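# Place both fan modules into the white tray

## Task

Get both of the fan modules into the white tray and leave them resting there, since other people will pass through this area right afterwards; the requester cannot be contacted, so no questions can be asked.

## Robot and tools

Robot: two 6-joint arms, left_arm and right_arm (yam_ultra model), each ending in a two-finger parallel gripper with a wrist camera on a cable. Calibrated bases in the scene frame: left_arm at (+0.040, +0.259, 0) m with quat_wxyz (+1.000, 0, 0, -0.027); right_arm at (-0.023, -0.366, 0) m with quat_wxyz (+1.000, 0, 0, -0.016).

Frame: every hand pose, velocity and target is in the scene frame. Its origin sits at table-top height, halfway between the two nominal bases. +z points up, +x points out across the table, and left_arm is on the +y side. Arm names do not match left or right in the images. Reported hand positions and orientations can be wrong by a few centimetres, more at long reach.

Gripper geometry: the fingers extend along the gripper's own +z axis and close along its own y axis. end_effector_position is the point between the finger pads, roughly 1 cm short of the fingertips.

Row layout (used by both motion tools): one flat list of 16 numbers covering both arms, even when only one moves. First left_arm: x, y, z, qw, qx, qy, qz, opening; then the same eight for right_arm. x, y, z are an absolute position in metres in the scene frame; qw, qx, qy, qz are an absolute orientation quaternion, w first, in that frame. opening runs from -1 (closed) to +1 (fully open, 0.094 m); it is an absolute command on the grip_measured scale, not a change.

execute_actions(actions, cameras): actions is a list of actions; each action is a table of at most 15 rows, one row per 1/30 s control step; a short table repeats its final row until 15 steps pass. Any action whose target lies over 0.6 m from a gripper's current position along any gripper axis is rejected for both arms; a malformed action, or a first action failing that test against the latest reported state, rejects the entire call. An empty actions list just reports state and images. cameras picks which images come back: omitted, null or ["all"] gives all, [] gives none, an unknown name voids the call.

move(target, speed, blend, opening_speed, grip_force, blocking, cameras): drives each gripper in a straight line from its Hand target toward the pose given. target is one 16-number row or a list of up to 15 rows visited in order; all are absolute poses, with no 0.6 m limit. speed is top path speed in m/s, 0.002 to 2.9, default 0.25 (rotation capped at double that in rad/s); give one value or one per leg. blend, in metres, rounds the corners of a list; 0 (default) halts at each point. opening_speed is how fast commanded openings change, per second on the -1 to +1 scale, at least 0.2; use it to close gently on fragile parts. grip_force is the per-pad force limit in newtons, 10 to 50, either one value or a list with one per arm; it persists until changed, and low values close slowly (about 16 s from open at 10). blocking=false returns after about 0.5 s while the motion continues; a new move then takes over from the current point. Paths ignore obstacles and the other arm, run at most 10 s, and the gripper lags and can overshoot, especially with a nearly straight arm or fast speed. Avoid routing a path near an arm's own base.

wait(seconds): lets time pass, 0 to 10 s, arms keep their last command. stop(): brakes a running move. zoom_image(camera, region): enlarges part of the newest image from one of cam_high, cam_low, cam_over, cam_left_wrist, cam_right_wrist; region is [x0, y0, x1, y1] in pixels, origin top-left, no more than 504 wide or high. All images are 672x504. read_manual(section): licence texts only. finished_scene(scene): ends the scene for good; scene may be 1 or omitted.

Reading results: each arm shows end_effector_position, end_effector_quat_wxyz, a Hand target (where the arm is actually being sent, possibly short of your command), Tool commands, grip_measured (measured finger opening on the -1 to +1 scale; it can read up to about 2.5 mm wide when empty and a few mm narrow when squeezing a part), Joint positions (last entry is opening in metres), Joint velocities ("within noise" means still), and joint torques, which include the arm's own weight. Calls with actions also list positions at some steps. A move adds a "move:" line: done (within 10 mm and 2 degrees), off_target, moving, held or fault, plus limits such as paced (command clipped) or held (steps withheld). MOTOR HOT appears near 75 °C; OVER-TEMPERATURE FAULT at 90 °C folds that arm away permanently.

Control notes: the controller limits each step's orientation change to 40 degrees from the measured one, so large turns need repeated commands. To hold an orientation, repeat the same quaternion every row rather than copying a drifted reading. To park an arm, keep sending the pose it reported when it stopped, with its desired opening. Friction and load can leave a gripper a few cm off its command without any contact. To release, command an opening well above grip_measured.

Avoid: letting anything fall off the table or leaving it off the table; dropping parts or releasing them while moving; fast collisions with fixed or heavy items; any hit or squeeze between the two arms, including one gripper closing on the other's fingers; pressing the camera cable into things (its contact counts as the hand's); long stretches holding loads or reaching far out, which heat the motors. Loose objects may occasionally be nudged by an outside push.

Each tool is called after "Emit:" by a JSON object that holds its "method" and its "body".

## Session

Emit:
{"method": "execute_actions", "body": {"actions": []}}

Scene clock: 0.00 s.
left_arm: end_effector_position=(+0.4178, +0.2850, +0.1601) grip_measured=+1.000 end_effector_quat_wxyz=(+0.701, -0.110, +0.704, +0.026) | right_arm: end_effector_position=(+0.3632, -0.3611, +0.1271) grip_measured=+1.000 end_effector_quat_wxyz=(+0.651, -0.057, +0.756, +0.019)
Joint positions: left_arm=[0.005 1.51 0.227 1.266 -0.242 -0.122 0.094] | right_arm=[-0.041 1.542 0.262 1.127 -0.175 -0.072 0.094]
Joint velocities: within noise
Joint torques (N m): no reading
Heat: left arm: 37 °C; right arm: 37 °C.
Hand target: left_arm +0.4181, +0.2850, +0.1584; +0.698, -0.110, +0.707, +0.027 | right_arm +0.3641, -0.3611, +0.1287; +0.652, -0.057, +0.755, +0.019
Tool commands: left_gripper/opening=+1.0 right_gripper/opening=+1.0

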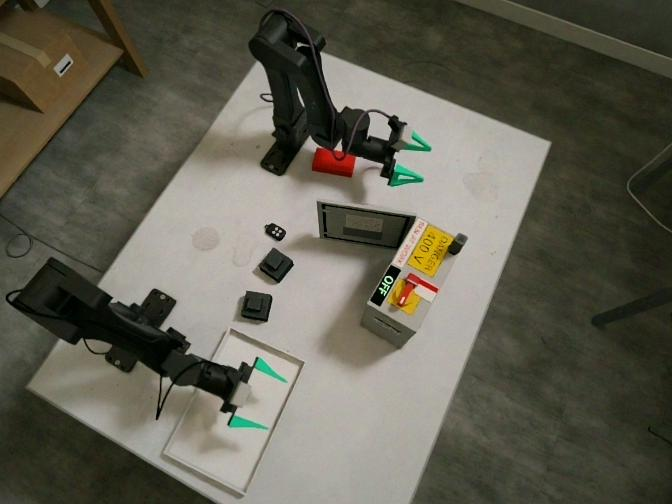

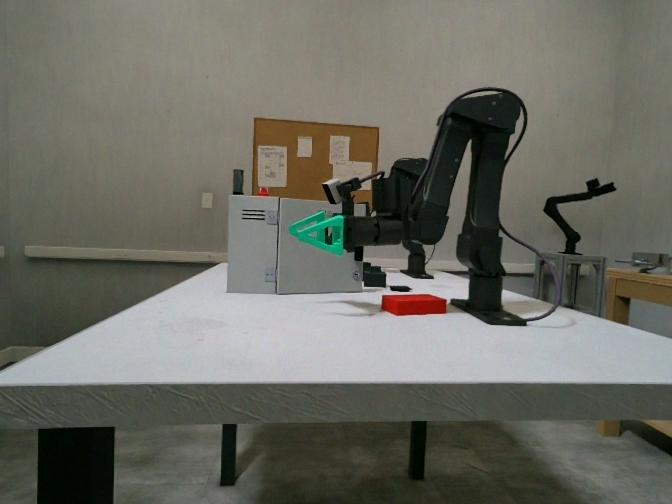

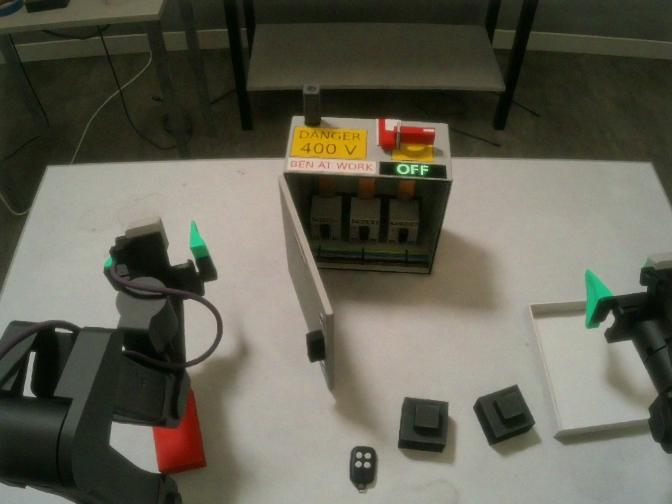

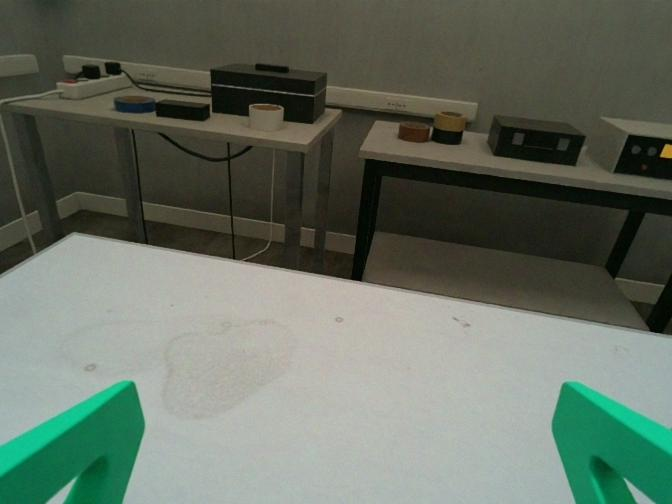

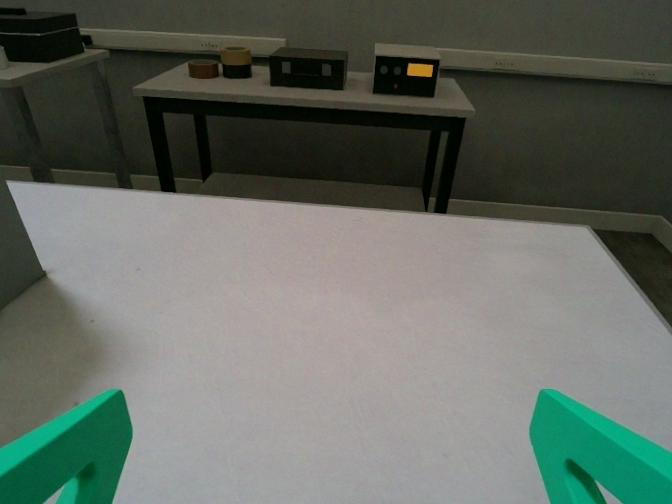

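Emit:
{"method": "zoom_image", "body": {"camera": "cam_over", "region": [330, 360, 560, 500]}}

Emit:
{"method": "zoom_image", "body": {"camera": "cam_over", "region": [260, 80, 480, 280]}}

Emit:
{"method": "zoom_image", "body": {"camera": "cam_high", "region": [220, 190, 480, 350]}}

Scaled by 2.191 from the camera's 672x504 image, which has a finer 960x720 frame.

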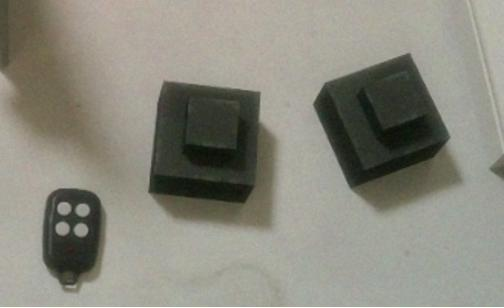

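Scaled by 2.291 from the camera's 672x504 image, which has a finer 960x720 frame.

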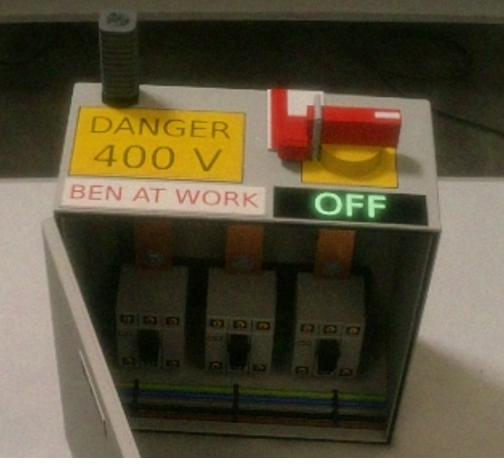

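Scaled by 1.938 from the camera's 672x504 image, which has a finer 960x720 frame.

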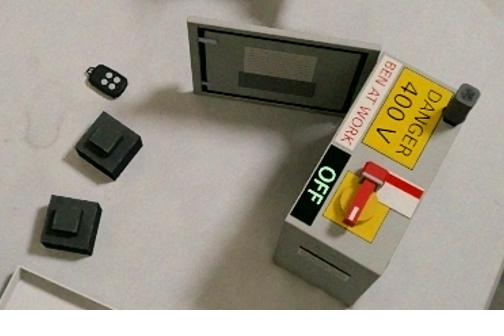

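Emit:
{"method": "move", "body": {"target": [0.4181,0.285,0.1584,0.698,-0.110,0.707,0.027,1,0.25,-0.2,0.24,0.1,0,0.995,0,1]}}

Scene clock: 19.83 s.
left_arm: end_effector_position=(+0.4178, +0.2850, +0.1601) grip_measured=+1.000 end_effector_quat_wxyz=(+0.701, -0.110, +0.704, +0.026) | right_arm: end_effector_position=(+0.2495, -0.2034, +0.2363) grip_measured=+1.000 end_effector_quat_wxyz=(+0.113, -0.001, +0.994, +0.005)
Joint positions: left_arm=[0.005 1.51 0.227 1.266 -0.242 -0.122 0.094] | right_arm=[0.632 1.635 1.798 -1.54 0.118 0.587 0.094]
Joint torques (N m): left_arm=[-0.03 -5.42 5.68 1.92 -0.04 0] | right_arm=[0.59 -5.03 8.08 0.42 0.03 0.04]
Heat: left arm: 39 °C; right arm: 40 °C.
Hand target: left_arm +0.4180, +0.2851, +0.1584; +0.698, -0.110, +0.707, +0.027 | right_arm +0.2500, -0.2001, +0.2396; +0.112, -0.001, +0.994, +0.008
Off the commanded pose: left_arm 0.002 m, 0 deg | right_arm 0.005 m, 2 deg.
joint sent to its limit (right arm) — joint 4 (wrist pitch), lower limit. The joint targets still meet the commanded pose.
move: done

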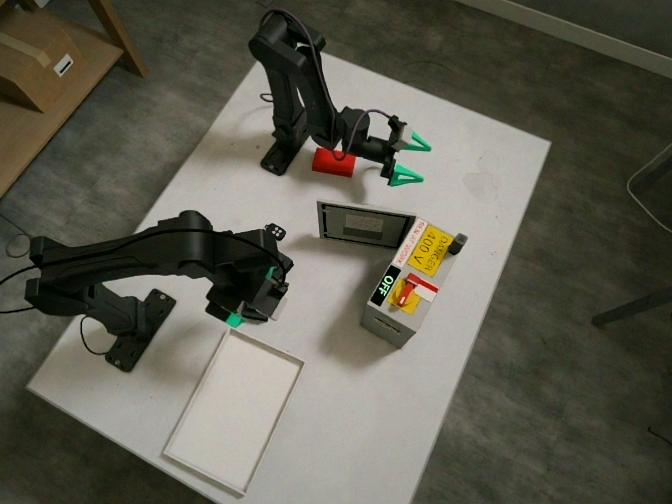

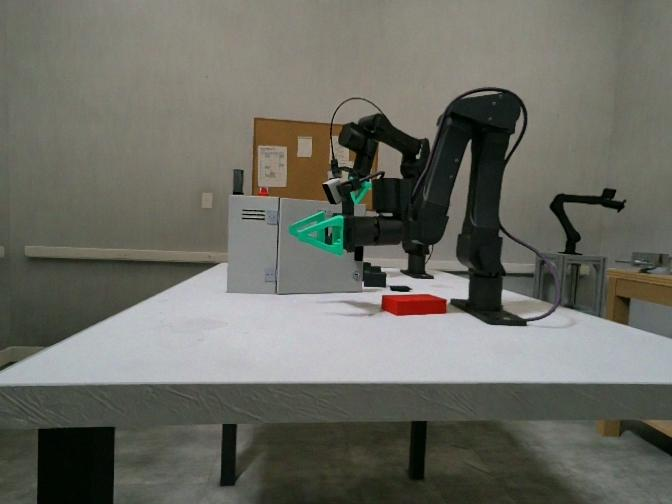

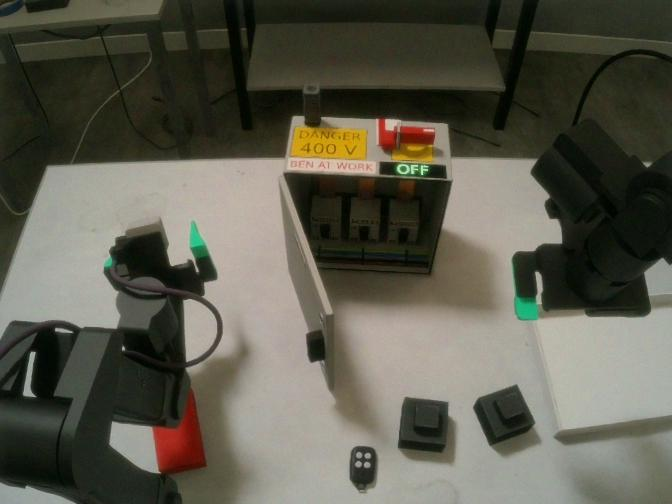

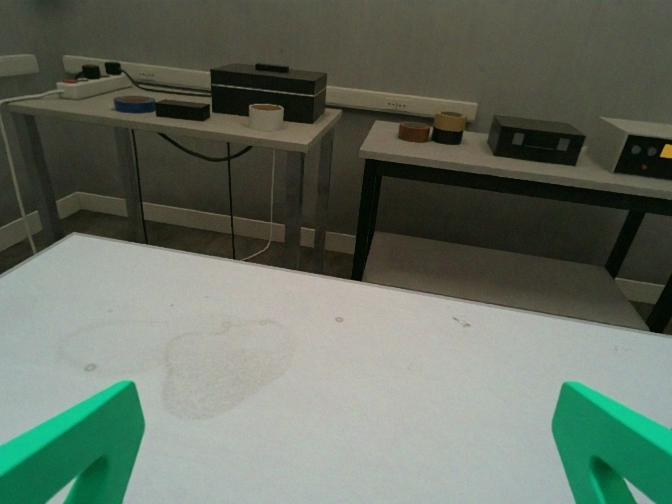

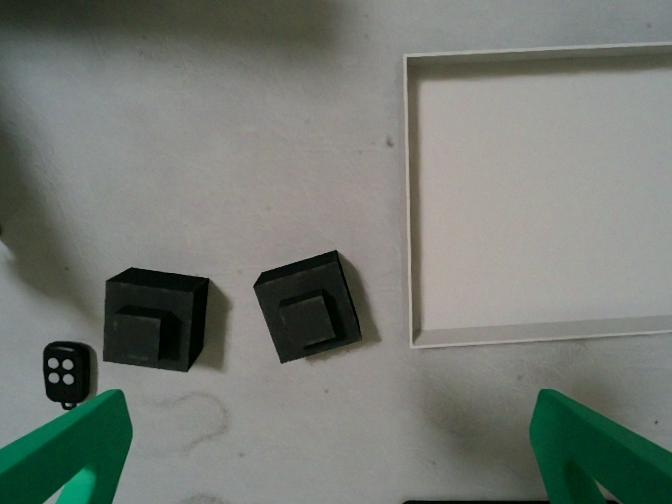

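Emit:
{"method": "move", "body": {"target": [0.4181,0.285,0.1584,0.698,-0.110,0.707,0.027,1,0.204,-0.185,0.14,0.1118,-0.147,0.983,0.0167,0.76], "cameras": ["cam_over","cam_right_wrist"]}}

Scene clock: 47.53 s.
left_arm: end_effector_position=(+0.4178, +0.2850, +0.1601) grip_measured=+1.000 end_effector_quat_wxyz=(+0.701, -0.110, +0.704, +0.026) | right_arm: end_effector_position=(+0.2069, -0.1854, +0.1393) grip_measured=+0.762 end_effector_quat_wxyz=(+0.106, -0.142, +0.984, +0.010)
Joint positions: left_arm=[0.005 1.51 0.227 1.266 -0.242 -0.122 0.094] | right_arm=[0.753 1.467 1.24 -1.153 0.098 0.426 0.083]
Joint torques (N m): left_arm=[-0.03 -5.44 5.68 1.93 -0.04 0.01] | right_arm=[0.5 -6.91 4.72 0.64 0 -0.09]
Heat: left arm: 40 °C; right arm: 40 °C.
Hand target: left_arm +0.4180, +0.2851, +0.1584; +0.698, -0.110, +0.707, +0.027 | right_arm +0.2040, -0.1850, +0.1399; +0.112, -0.147, +0.983, +0.016
Off the commanded pose: left_arm 0.002 m, 0 deg | right_arm 0.003 m, 1 deg.
move: done
Images, in order (width x height): cam_over 672x504, cam_right_wrist 672x504.

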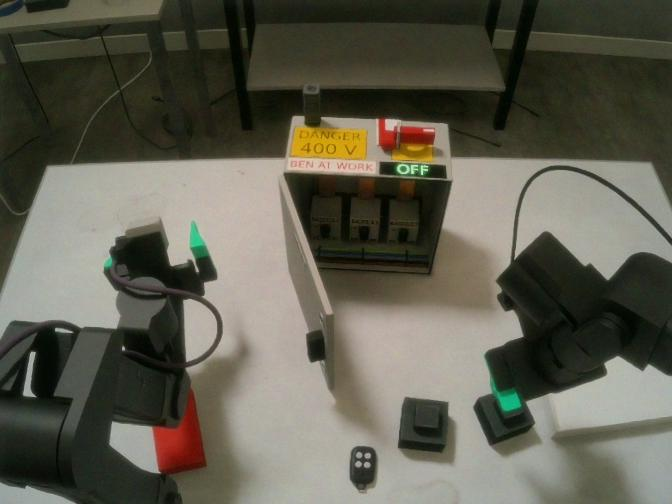

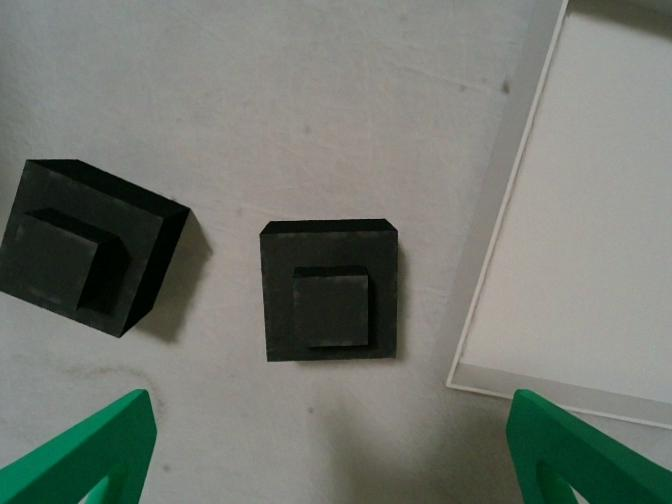

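Emit:
{"method": "move", "body": {"target": [[0.4181,0.285,0.1584,0.698,-0.110,0.707,0.027,1,0.204,-0.183,0.032,0.1118,-0.150,0.983,0.0167,0.76],[0.4181,0.285,0.1584,0.698,-0.110,0.707,0.027,1,0.204,-0.183,0.032,0.1118,-0.150,0.983,0.0167,0.21]], "opening_speed": 0.5, "speed": 0.15, "cameras": ["cam_over","cam_right_wrist"]}}

Scene clock: 56.33 s.
left_arm: end_effector_position=(+0.4178, +0.2850, +0.1601) grip_measured=+1.000 end_effector_quat_wxyz=(+0.701, -0.110, +0.704, +0.026) | right_arm: end_effector_position=(+0.2080, -0.1842, +0.0382) grip_measured=+0.249 end_effector_quat_wxyz=(+0.117, -0.142, +0.983, +0.018)
Joint positions: left_arm=[0.005 1.51 0.227 1.266 -0.242 -0.122 0.094] | right_arm=[0.753 1.527 0.879 -0.705 0.097 0.424 0.059]
Joint torques (N m): left_arm=[-0.03 -5.42 5.67 1.93 -0.04 0.01] | right_arm=[1.03 -4.57 4.77 0.7 0.01 -0.08]
Heat: left arm: 40 °C; right arm: 39 °C.
Hand target: left_arm +0.4180, +0.2851, +0.1584; +0.698, -0.110, +0.707, +0.027 | right_arm +0.2039, -0.1831, +0.0322; +0.112, -0.150, +0.982, +0.017
Off the commanded pose: left_arm 0.002 m, 0 deg | right_arm 0.007 m, 1 deg.
move: done
Images, in order (width x height): cam_over 672x504, cam_right_wrist 672x504.

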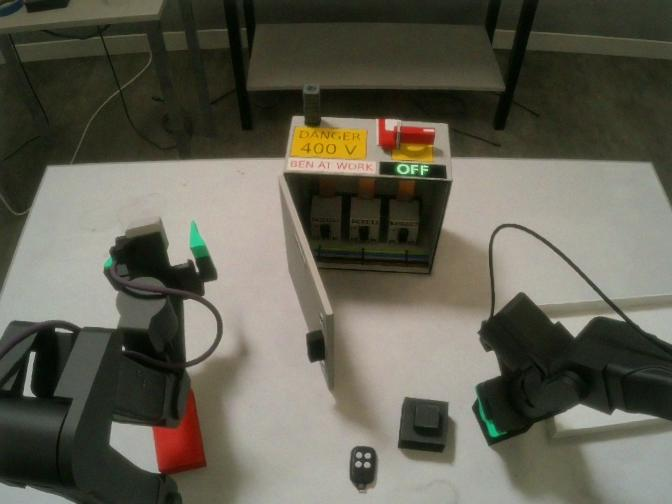

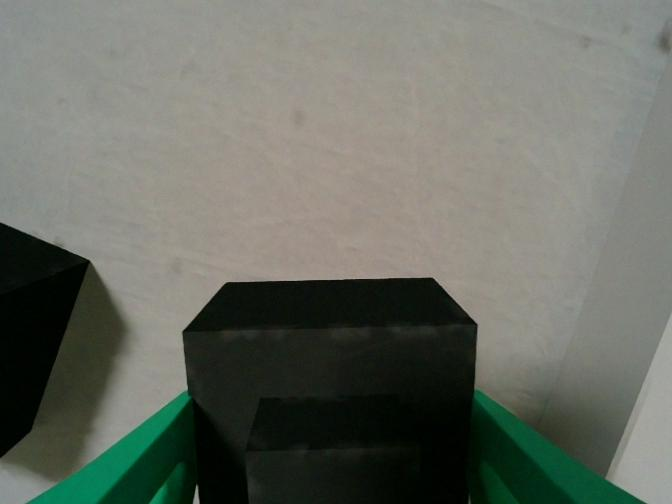

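Emit:
{"method": "move", "body": {"target": [[0.4181,0.285,0.1584,0.698,-0.110,0.707,0.027,1,0.208,-0.186,0.12,0.1118,-0.150,0.983,0.0167,0.21],[0.4181,0.285,0.1584,0.698,-0.110,0.707,0.027,1,0.275,-0.45,0.13,0.113,0,0.994,0,0.21]], "blend": [0.03,0], "cameras": ["cam_over","cam_right_wrist","cam_high"]}}

Scene clock: 62.33 s.
left_arm: end_effector_position=(+0.4178, +0.2850, +0.1601) grip_measured=+1.000 end_effector_quat_wxyz=(+0.701, -0.110, +0.704, +0.026) | right_arm: end_effector_position=(+0.2666, -0.4492, +0.1214) grip_measured=+0.244 end_effector_quat_wxyz=(+0.101, +0.003, +0.995, -0.003)
Joint positions: left_arm=[0.005 1.51 0.227 1.266 -0.242 -0.122 0.094] | right_arm=[-0.287 1.5 1.2 -1.076 -0.056 -0.305 0.058]
Joint torques (N m): left_arm=[-0.05 -5.41 5.68 1.93 -0.04 0.01] | right_arm=[-0.2 -4.66 9.47 0.46 -0.22 -0.1]
Heat: left arm: 40 °C; right arm: 40 °C.
Hand target: left_arm +0.4180, +0.2851, +0.1584; +0.698, -0.110, +0.707, +0.027 | right_arm +0.2748, -0.4499, +0.1301; +0.113, +0.000, +0.994, +0.000
Off the commanded pose: left_arm 0.002 m, 0 deg | right_arm 0.012 m, 1 deg.
move: off_target (right_arm)
Images, in order (width x height): cam_high 672x504, cam_over 672x504, cam_right_wrist 672x504.

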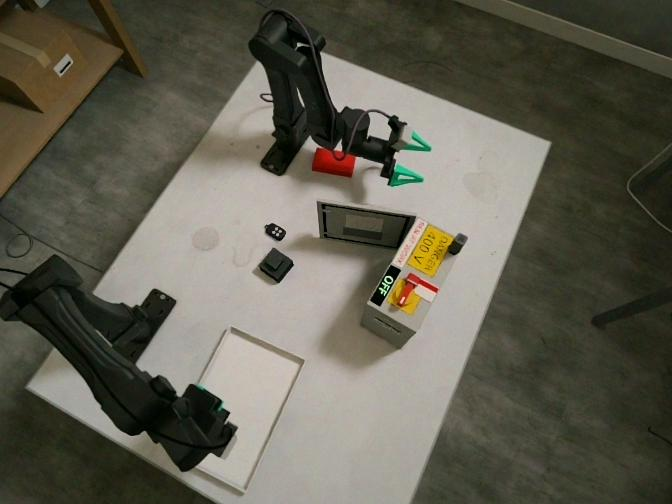

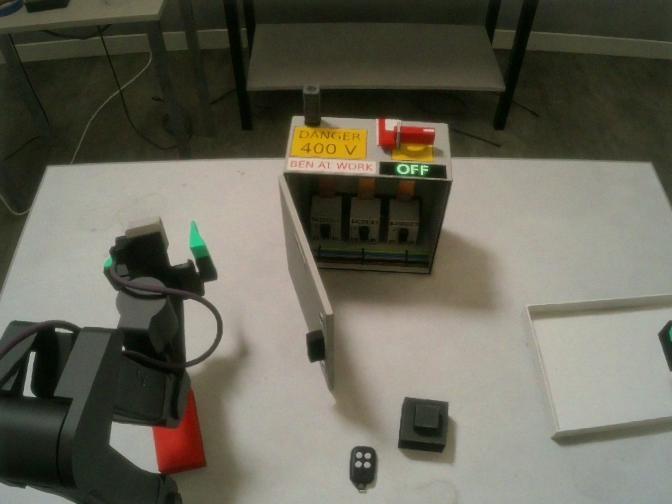

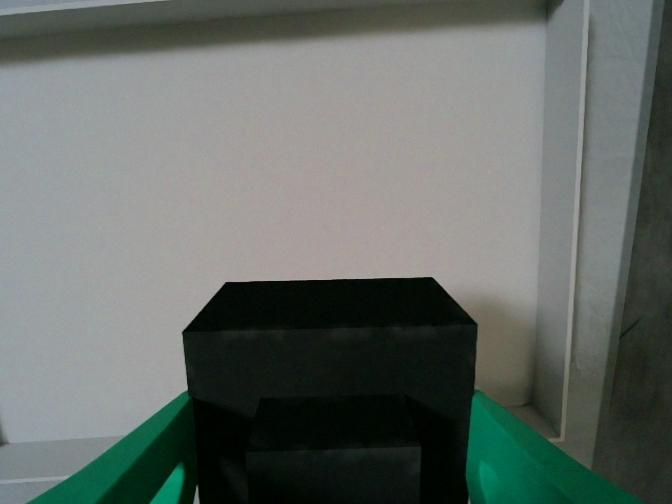

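Emit:
{"method": "move", "body": {"target": [[0.4181,0.285,0.1584,0.698,-0.110,0.707,0.027,1,0.275,-0.455,0.065,0.113,0,0.994,0,0.21],[0.4181,0.285,0.1584,0.698,-0.110,0.707,0.027,1,0.275,-0.455,0.05,0.113,0,0.994,0,0.21]], "speed": [0.15,0.05], "cameras": ["cam_over","cam_right_wrist","cam_high"]}}

Scene clock: 71.93 s.
left_arm: end_effector_position=(+0.4178, +0.2850, +0.1601) grip_measured=+1.000 end_effector_quat_wxyz=(+0.701, -0.110, +0.704, +0.026) | right_arm: end_effector_position=(+0.2748, -0.4550, +0.0550) grip_measured=+0.244 end_effector_quat_wxyz=(+0.111, +0.000, +0.994, -0.006)
Joint positions: left_arm=[0.005 1.51 0.227 1.266 -0.242 -0.122 0.094] | right_arm=[-0.298 1.569 0.993 -0.78 -0.06 -0.323 0.058]
Joint torques (N m): left_arm=[-0.03 -5.44 5.67 1.93 -0.04 0.01] | right_arm=[-0.8 -5.18 5.03 0.75 -0.22 -0.09]
Heat: left arm: 40 °C; right arm: 42 °C.
Hand target: left_arm +0.4180, +0.2851, +0.1584; +0.698, -0.110, +0.707, +0.027 | right_arm +0.2748, -0.4550, +0.0501; +0.113, +0.000, +0.994, +0.000
Off the commanded pose: left_arm 0.002 m, 0 deg | right_arm 0.005 m, 1 deg.
move: done
Images, in order (width x height): cam_high 672x504, cam_over 672x504, cam_right_wrist 672x504.

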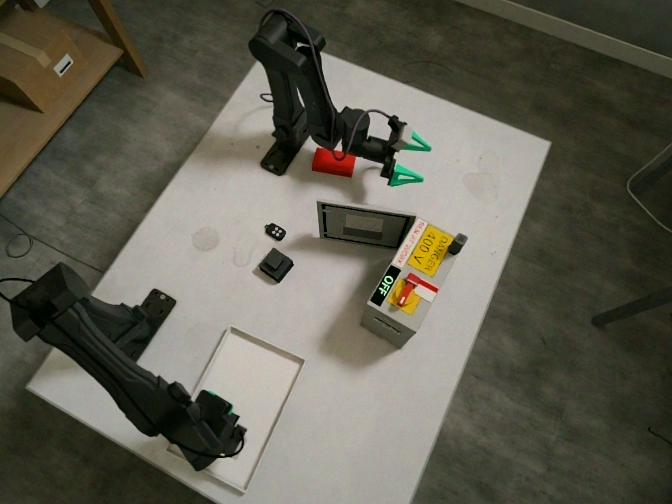

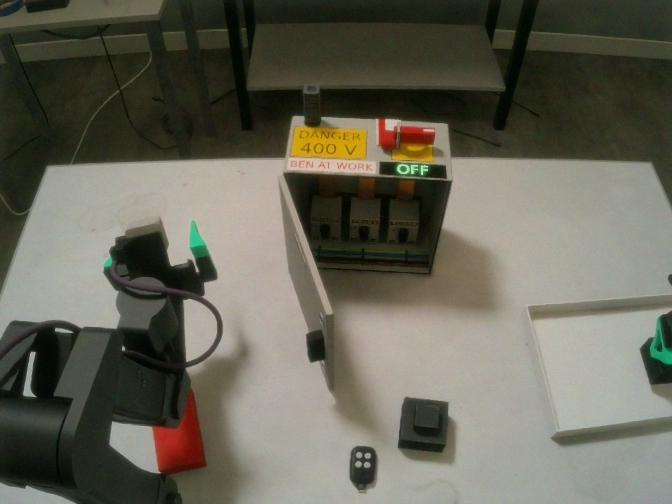

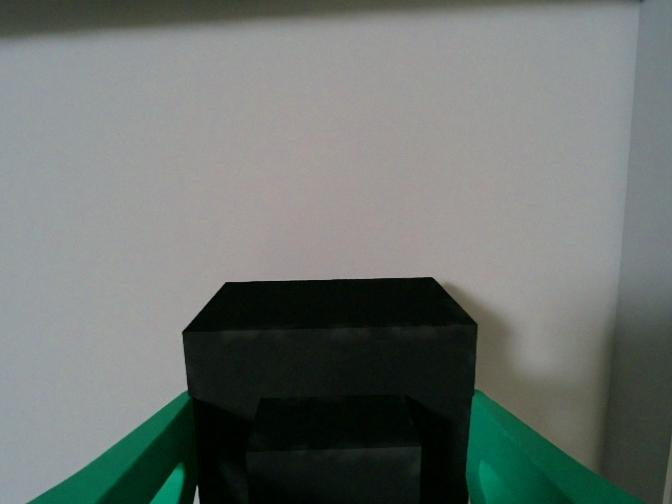

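Lower slowly to touch.

Emit:
{"method": "move", "body": {"target": [0.4181,0.285,0.1584,0.698,-0.110,0.707,0.027,1,0.275,-0.455,0.033,0.113,0,0.994,0,0.21], "speed": 0.03, "cameras": ["cam_right_wrist"]}}

Scene clock: 77.53 s.
left_arm: end_effector_position=(+0.4178, +0.2850, +0.1601) grip_measured=+1.000 end_effector_quat_wxyz=(+0.701, -0.110, +0.704, +0.026) | right_arm: end_effector_position=(+0.2774, -0.4554, +0.0409) grip_measured=+0.244 end_effector_quat_wxyz=(+0.116, -0.001, +0.993, -0.006)
Joint positions: left_arm=[0.005 1.51 0.227 1.266 -0.242 -0.122 0.094] | right_arm=[-0.298 1.591 0.953 -0.708 -0.063 -0.323 0.058]
Joint torques (N m): left_arm=[-0.02 -5.44 5.67 1.93 -0.04 0.01] | right_arm=[-0.79 -5 4.48 0.77 -0.19 -0.09]
Heat: left arm: 40 °C; right arm: 41 °C.
Hand target: left_arm +0.4180, +0.2851, +0.1584; +0.698, -0.110, +0.707, +0.027 | right_arm +0.2748, -0.4550, +0.0332; +0.113, +0.000, +0.994, +0.000
Off the commanded pose: left_arm 0.002 m, 0 deg | right_arm 0.008 m, 1 deg.
move: done
Images, in order (width x height): cam_right_wrist 672x504.

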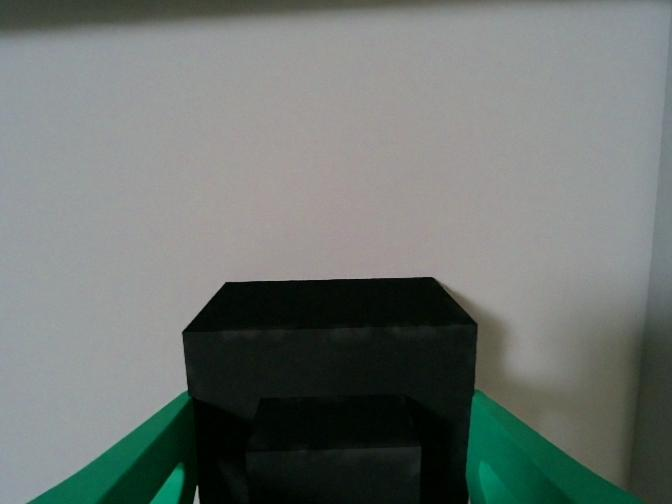

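Emit:
{"method": "move", "body": {"target": [[0.4181,0.285,0.1584,0.698,-0.110,0.707,0.027,1,0.277,-0.455,0.037,0.113,0,0.994,0,0.7],[0.4181,0.285,0.1584,0.698,-0.110,0.707,0.027,1,0.277,-0.455,0.15,0.113,0,0.994,0,0.76],[0.4181,0.285,0.1584,0.698,-0.110,0.707,0.027,1,0.197,-0.076,0.14,0.1129,0.0434,0.993,-0.0049,0.76]], "opening_speed": 0.5, "blend": [0,0.03,0], "cameras": ["cam_over","cam_right_wrist","cam_high"]}}

Scene clock: 88.63 s.
left_arm: end_effector_position=(+0.4178, +0.2850, +0.1601) grip_measured=+1.000 end_effector_quat_wxyz=(+0.701, -0.110, +0.704, +0.026) | right_arm: end_effector_position=(+0.1914, -0.0768, +0.1370) grip_measured=+0.758 end_effector_quat_wxyz=(+0.105, +0.038, +0.994, +0.001)
Joint positions: left_arm=[0.005 1.51 0.227 1.266 -0.242 -0.122 0.094] | right_arm=[1.051 1.8 1.59 -1.253 0.182 1.087 0.083]
Joint torques (N m): left_arm=[-0.05 -5.42 5.67 1.93 -0.04 0.01] | right_arm=[-0.23 -6.52 8.7 0.25 0.32 0.05]
Heat: left arm: 39 °C; right arm: 41 °C.
Hand target: left_arm +0.4180, +0.2851, +0.1584; +0.698, -0.110, +0.707, +0.027 | right_arm +0.1970, -0.0760, +0.1400; +0.113, +0.043, +0.993, -0.004
Off the commanded pose: left_arm 0.002 m, 0 deg | right_arm 0.006 m, 1 deg.
move: done; blend cut to 0 m at target 2
Images, in order (width x height): cam_high 672x504, cam_over 672x504, cam_right_wrist 672x504.

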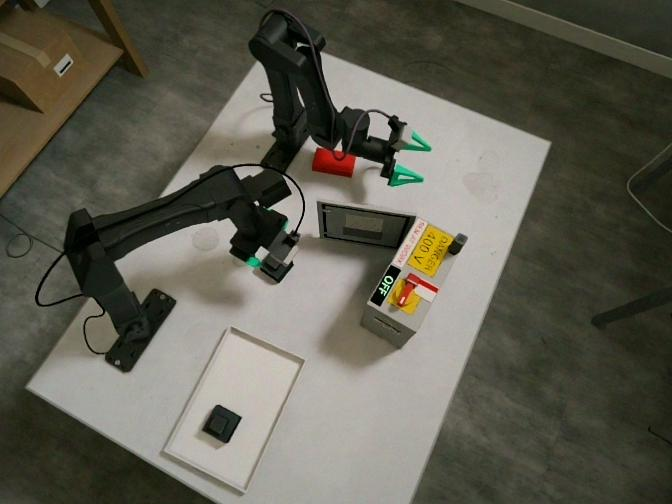

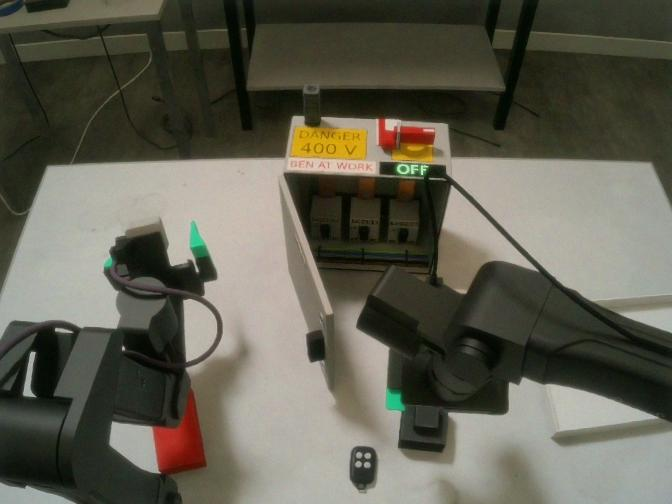

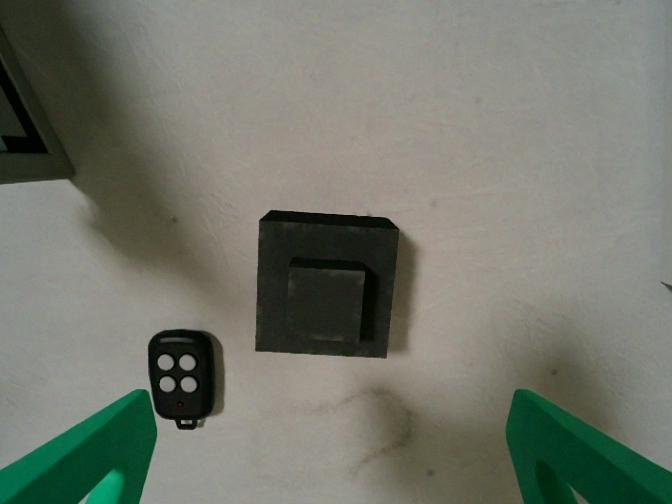

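Emit:
{"method": "move", "body": {"target": [[0.4181,0.285,0.1584,0.698,-0.110,0.707,0.027,1,0.197,-0.073,0.032,0.1127,0.0696,0.992,-0.0079,0.76],[0.4181,0.285,0.1584,0.698,-0.110,0.707,0.027,1,0.197,-0.073,0.032,0.1127,0.0696,0.992,-0.0079,0.21]], "opening_speed": 0.5, "speed": 0.15, "cameras": ["cam_over","cam_right_wrist"]}}

Scene clock: 98.77 s.
left_arm: end_effector_position=(+0.4178, +0.2850, +0.1601) grip_measured=+1.000 end_effector_quat_wxyz=(+0.701, -0.110, +0.704, +0.026) | right_arm: end_effector_position=(+0.1972, -0.0696, +0.0395) grip_measured=+0.237 end_effector_quat_wxyz=(+0.108, +0.069, +0.992, +0.003)
Joint positions: left_arm=[0.005 1.51 0.227 1.266 -0.242 -0.122 0.094] | right_arm=[1.051 1.892 1.314 -0.885 0.189 1.149 0.058]
Joint torques (N m): left_arm=[-0.05 -5.44 5.68 1.93 -0.04 0.01] | right_arm=[0.5 -7.38 4.77 0.49 0.32 0.05]
Heat: left arm: 39 °C; right arm: 41 °C.
Hand target: left_arm +0.4180, +0.2851, +0.1584; +0.698, -0.110, +0.707, +0.027 | right_arm +0.1970, -0.0731, +0.0321; +0.113, +0.069, +0.991, -0.008
Off the commanded pose: left_arm 0.002 m, 0 deg | right_arm 0.008 m, 1 deg.
move: done
Images, in order (width x height): cam_over 672x504, cam_right_wrist 672x504.

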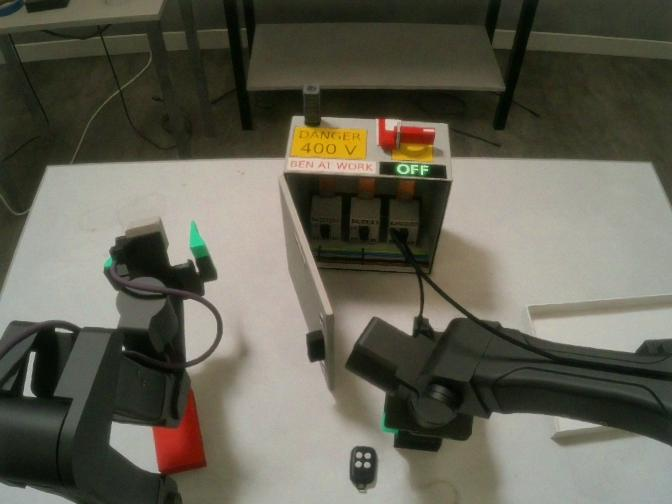

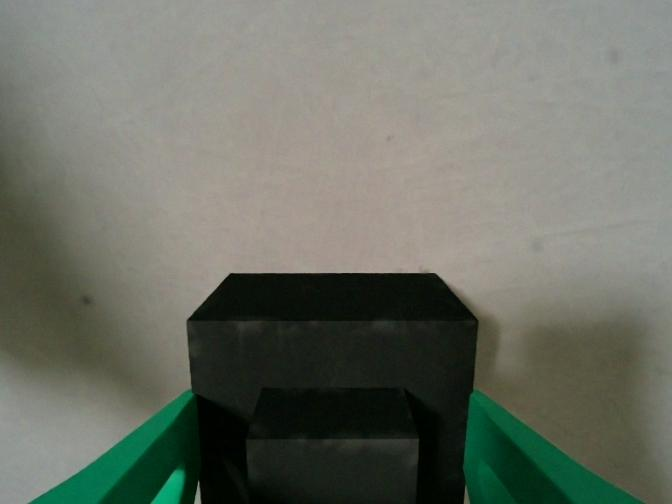

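Emit:
{"method": "move", "body": {"target": [[0.4181,0.285,0.1584,0.698,-0.110,0.707,0.027,1,0.197,-0.073,0.13,0.1127,0.0696,0.992,-0.0079,0.21],[0.4181,0.285,0.1584,0.698,-0.110,0.707,0.027,1,0.275,-0.335,0.14,0.113,0,0.994,0,0.21],[0.4181,0.285,0.1584,0.698,-0.110,0.707,0.027,1,0.275,-0.335,0.055,0.113,0,0.994,0,0.21]], "blend": [0.03,0.02,0], "cameras": ["cam_over","cam_right_wrist","cam_high"]}}

Emit:
{"method": "move", "body": {"target": [0.4181,0.285,0.1584,0.698,-0.110,0.707,0.027,1,0.275,-0.335,0.034,0.113,0,0.994,0,0.21], "speed": 0.03, "cameras": ["cam_right_wrist","cam_over"]}}

Scene clock: 106.77 s.
left_arm: end_effector_position=(+0.4178, +0.2850, +0.1601) grip_measured=+1.000 end_effector_quat_wxyz=(+0.701, -0.110, +0.704, +0.026) | right_arm: end_effector_position=(+0.2737, -0.3347, +0.0588) grip_measured=+0.233 end_effector_quat_wxyz=(+0.111, +0.000, +0.994, -0.003)
Joint positions: left_arm=[0.005 1.51 0.227 1.266 -0.242 -0.122 0.094] | right_arm=[0.152 1.511 0.953 -0.792 0.033 0.118 0.058]
Joint torques (N m): left_arm=[-0.05 -5.42 5.67 1.93 -0.05 0.01] | right_arm=[-0.59 -4.83 5.24 0.76 -0.08 -0.09]
Heat: left arm: 39 °C; right arm: 40 °C.
Hand target: left_arm +0.4180, +0.2851, +0.1584; +0.698, -0.110, +0.707, +0.027 | right_arm +0.2748, -0.3350, +0.0550; +0.113, +0.000, +0.994, +0.000
Off the commanded pose: left_arm 0.002 m, 0 deg | right_arm 0.004 m, 0 deg.
move: done
Images, in order (width x height): cam_high 672x504, cam_over 672x504, cam_right_wrist 672x504.

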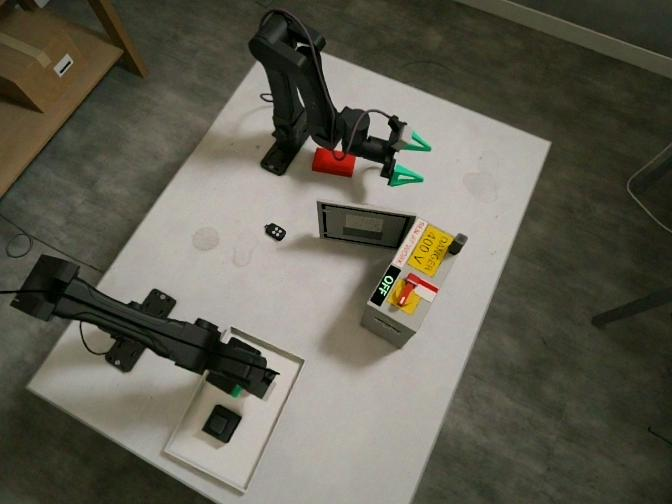

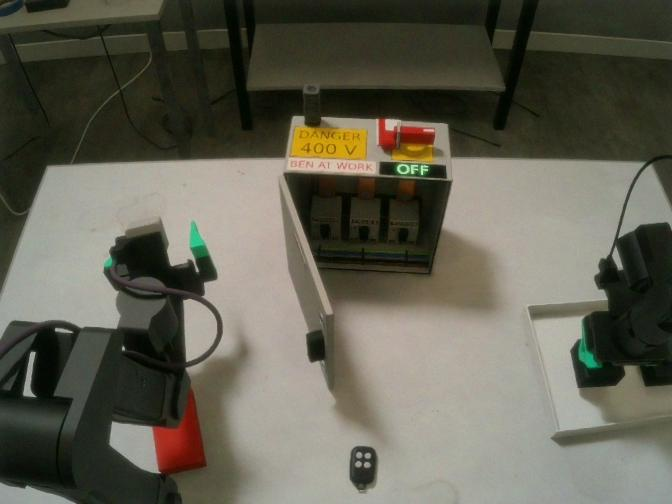

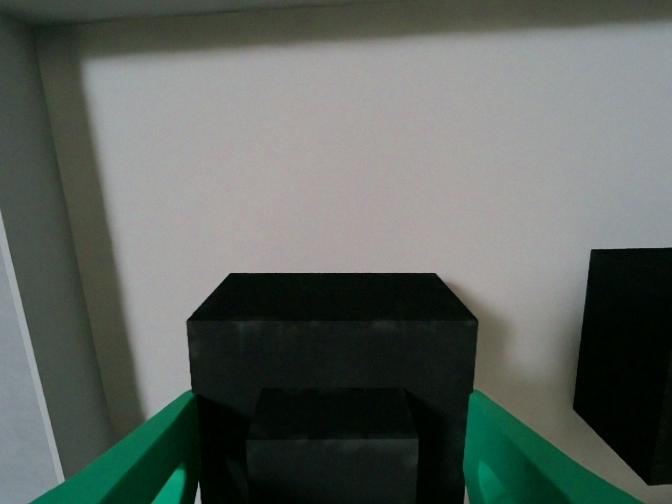

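Scene clock: 107.97 s.
left_arm: end_effector_position=(+0.4178, +0.2850, +0.1601) grip_measured=+1.000 end_effector_quat_wxyz=(+0.701, -0.110, +0.704, +0.026) | right_arm: end_effector_position=(+0.2774, -0.3339, +0.0425) grip_measured=+0.233 end_effector_quat_wxyz=(+0.118, +0.000, +0.993, -0.002)
Joint positions: left_arm=[0.005 1.51 0.227 1.266 -0.242 -0.122 0.094] | right_arm=[0.152 1.537 0.905 -0.704 0.031 0.117 0.058]
Joint torques (N m): left_arm=[-0.03 -5.42 5.68 1.92 -0.04 0.01] | right_arm=[-0.59 -4.57 4.29 0.79 -0.06 -0.08]
Heat: left arm: 39 °C; right arm: 40 °C.
Hand target: left_arm +0.4180, +0.2851, +0.1584; +0.698, -0.110, +0.707, +0.027 | right_arm +0.2748, -0.3350, +0.0343; +0.113, +0.000, +0.994, +0.000
Off the commanded pose: left_arm 0.002 m, 0 deg | right_arm 0.009 m, 1 deg.
move: done
Images, in order (width x height): cam_over 672x504, cam_right_wrist 672x504.

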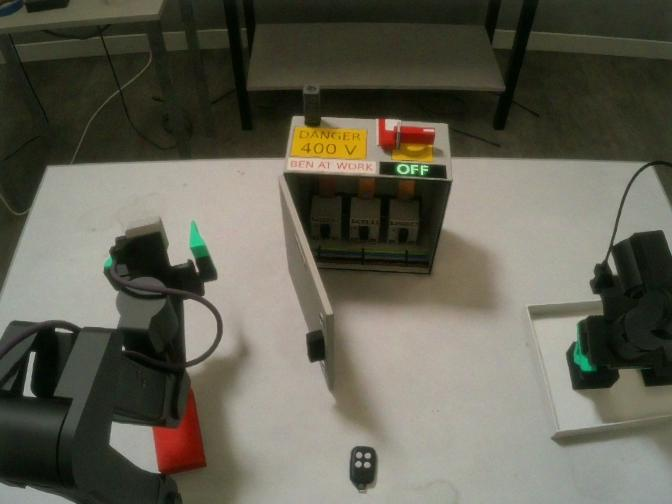

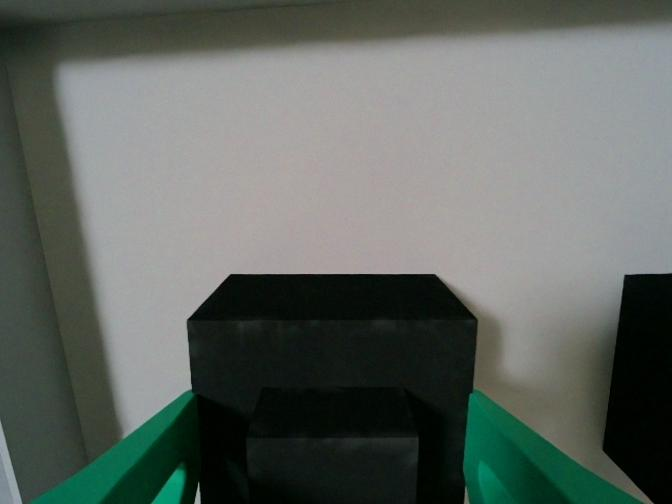

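Emit:
{"method": "move", "body": {"target": [[0.4181,0.285,0.1584,0.698,-0.110,0.707,0.027,1,0.277,-0.335,0.036,0.113,0,0.994,0,0.65],[0.4181,0.285,0.1584,0.698,-0.110,0.707,0.027,1,0.275,-0.335,0.2,0.113,0,0.994,0,0.65]], "opening_speed": 0.5}}

Scene clock: 113.73 s.
left_arm: end_effector_position=(+0.4178, +0.2850, +0.1601) grip_measured=+1.000 end_effector_quat_wxyz=(+0.701, -0.110, +0.704, +0.026) | right_arm: end_effector_position=(+0.2736, -0.3344, +0.1976) grip_measured=+0.648 end_effector_quat_wxyz=(+0.116, +0.000, +0.993, -0.002)
Joint positions: left_arm=[0.005 1.51 0.227 1.266 -0.242 -0.122 0.094] | right_arm=[0.152 1.482 1.482 -1.341 0.031 0.117 0.077]
Joint torques (N m): left_arm=[-0.03 -5.44 5.68 1.92 -0.04 0.01] | right_arm=[-0.59 -4.21 7.8 0.47 -0.06 -0.08]
Heat: left arm: 39 °C; right arm: 40 °C.
Hand target: left_arm +0.4180, +0.2851, +0.1584; +0.698, -0.110, +0.707, +0.027 | right_arm +0.2749, -0.3350, +0.1999; +0.113, +0.000, +0.994, +0.000
Off the commanded pose: left_arm 0.002 m, 0 deg | right_arm 0.003 m, 0 deg.
move: done

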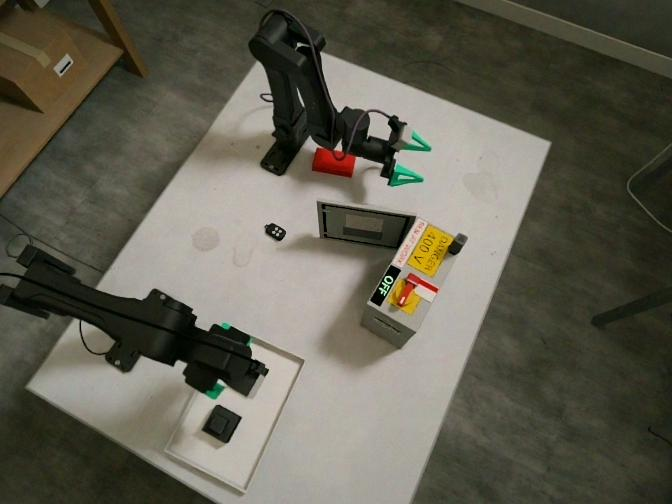

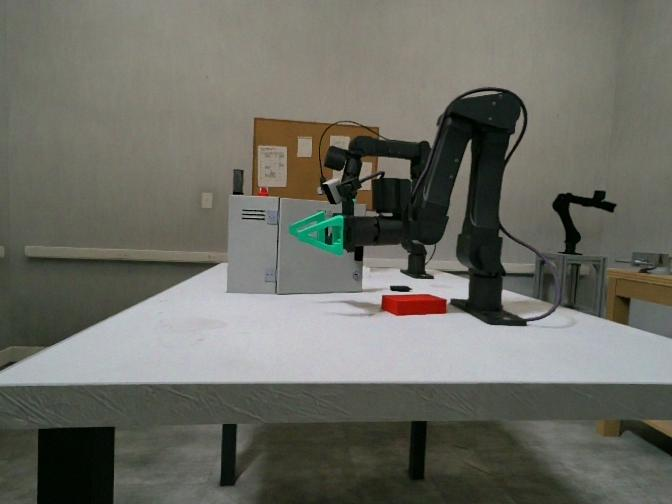

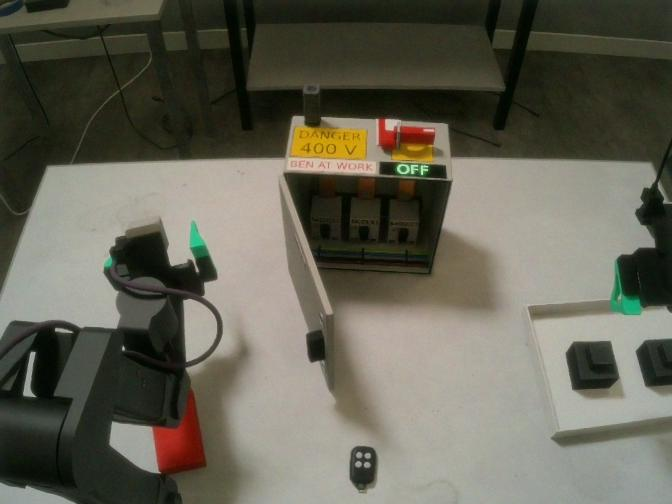

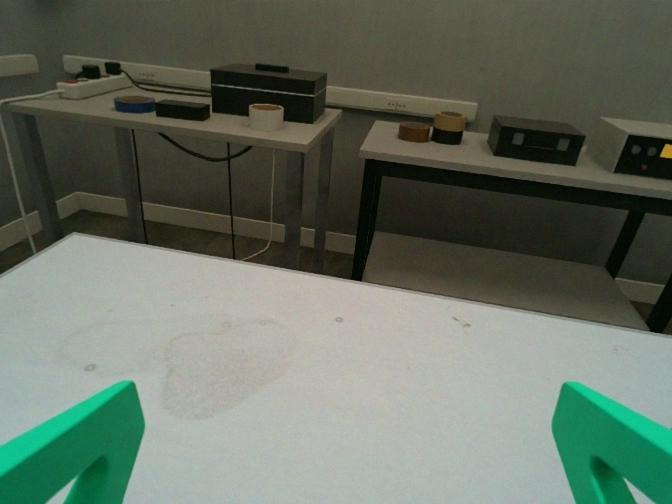

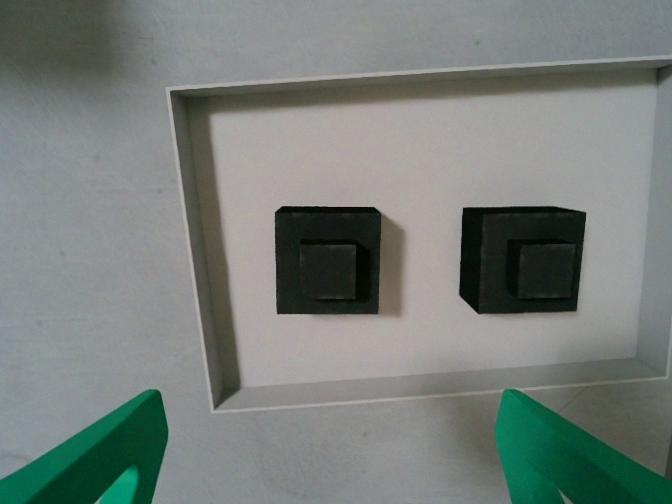

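Emit:
{"method": "finished_scene", "body": {}}

The scene is finished: the task was done.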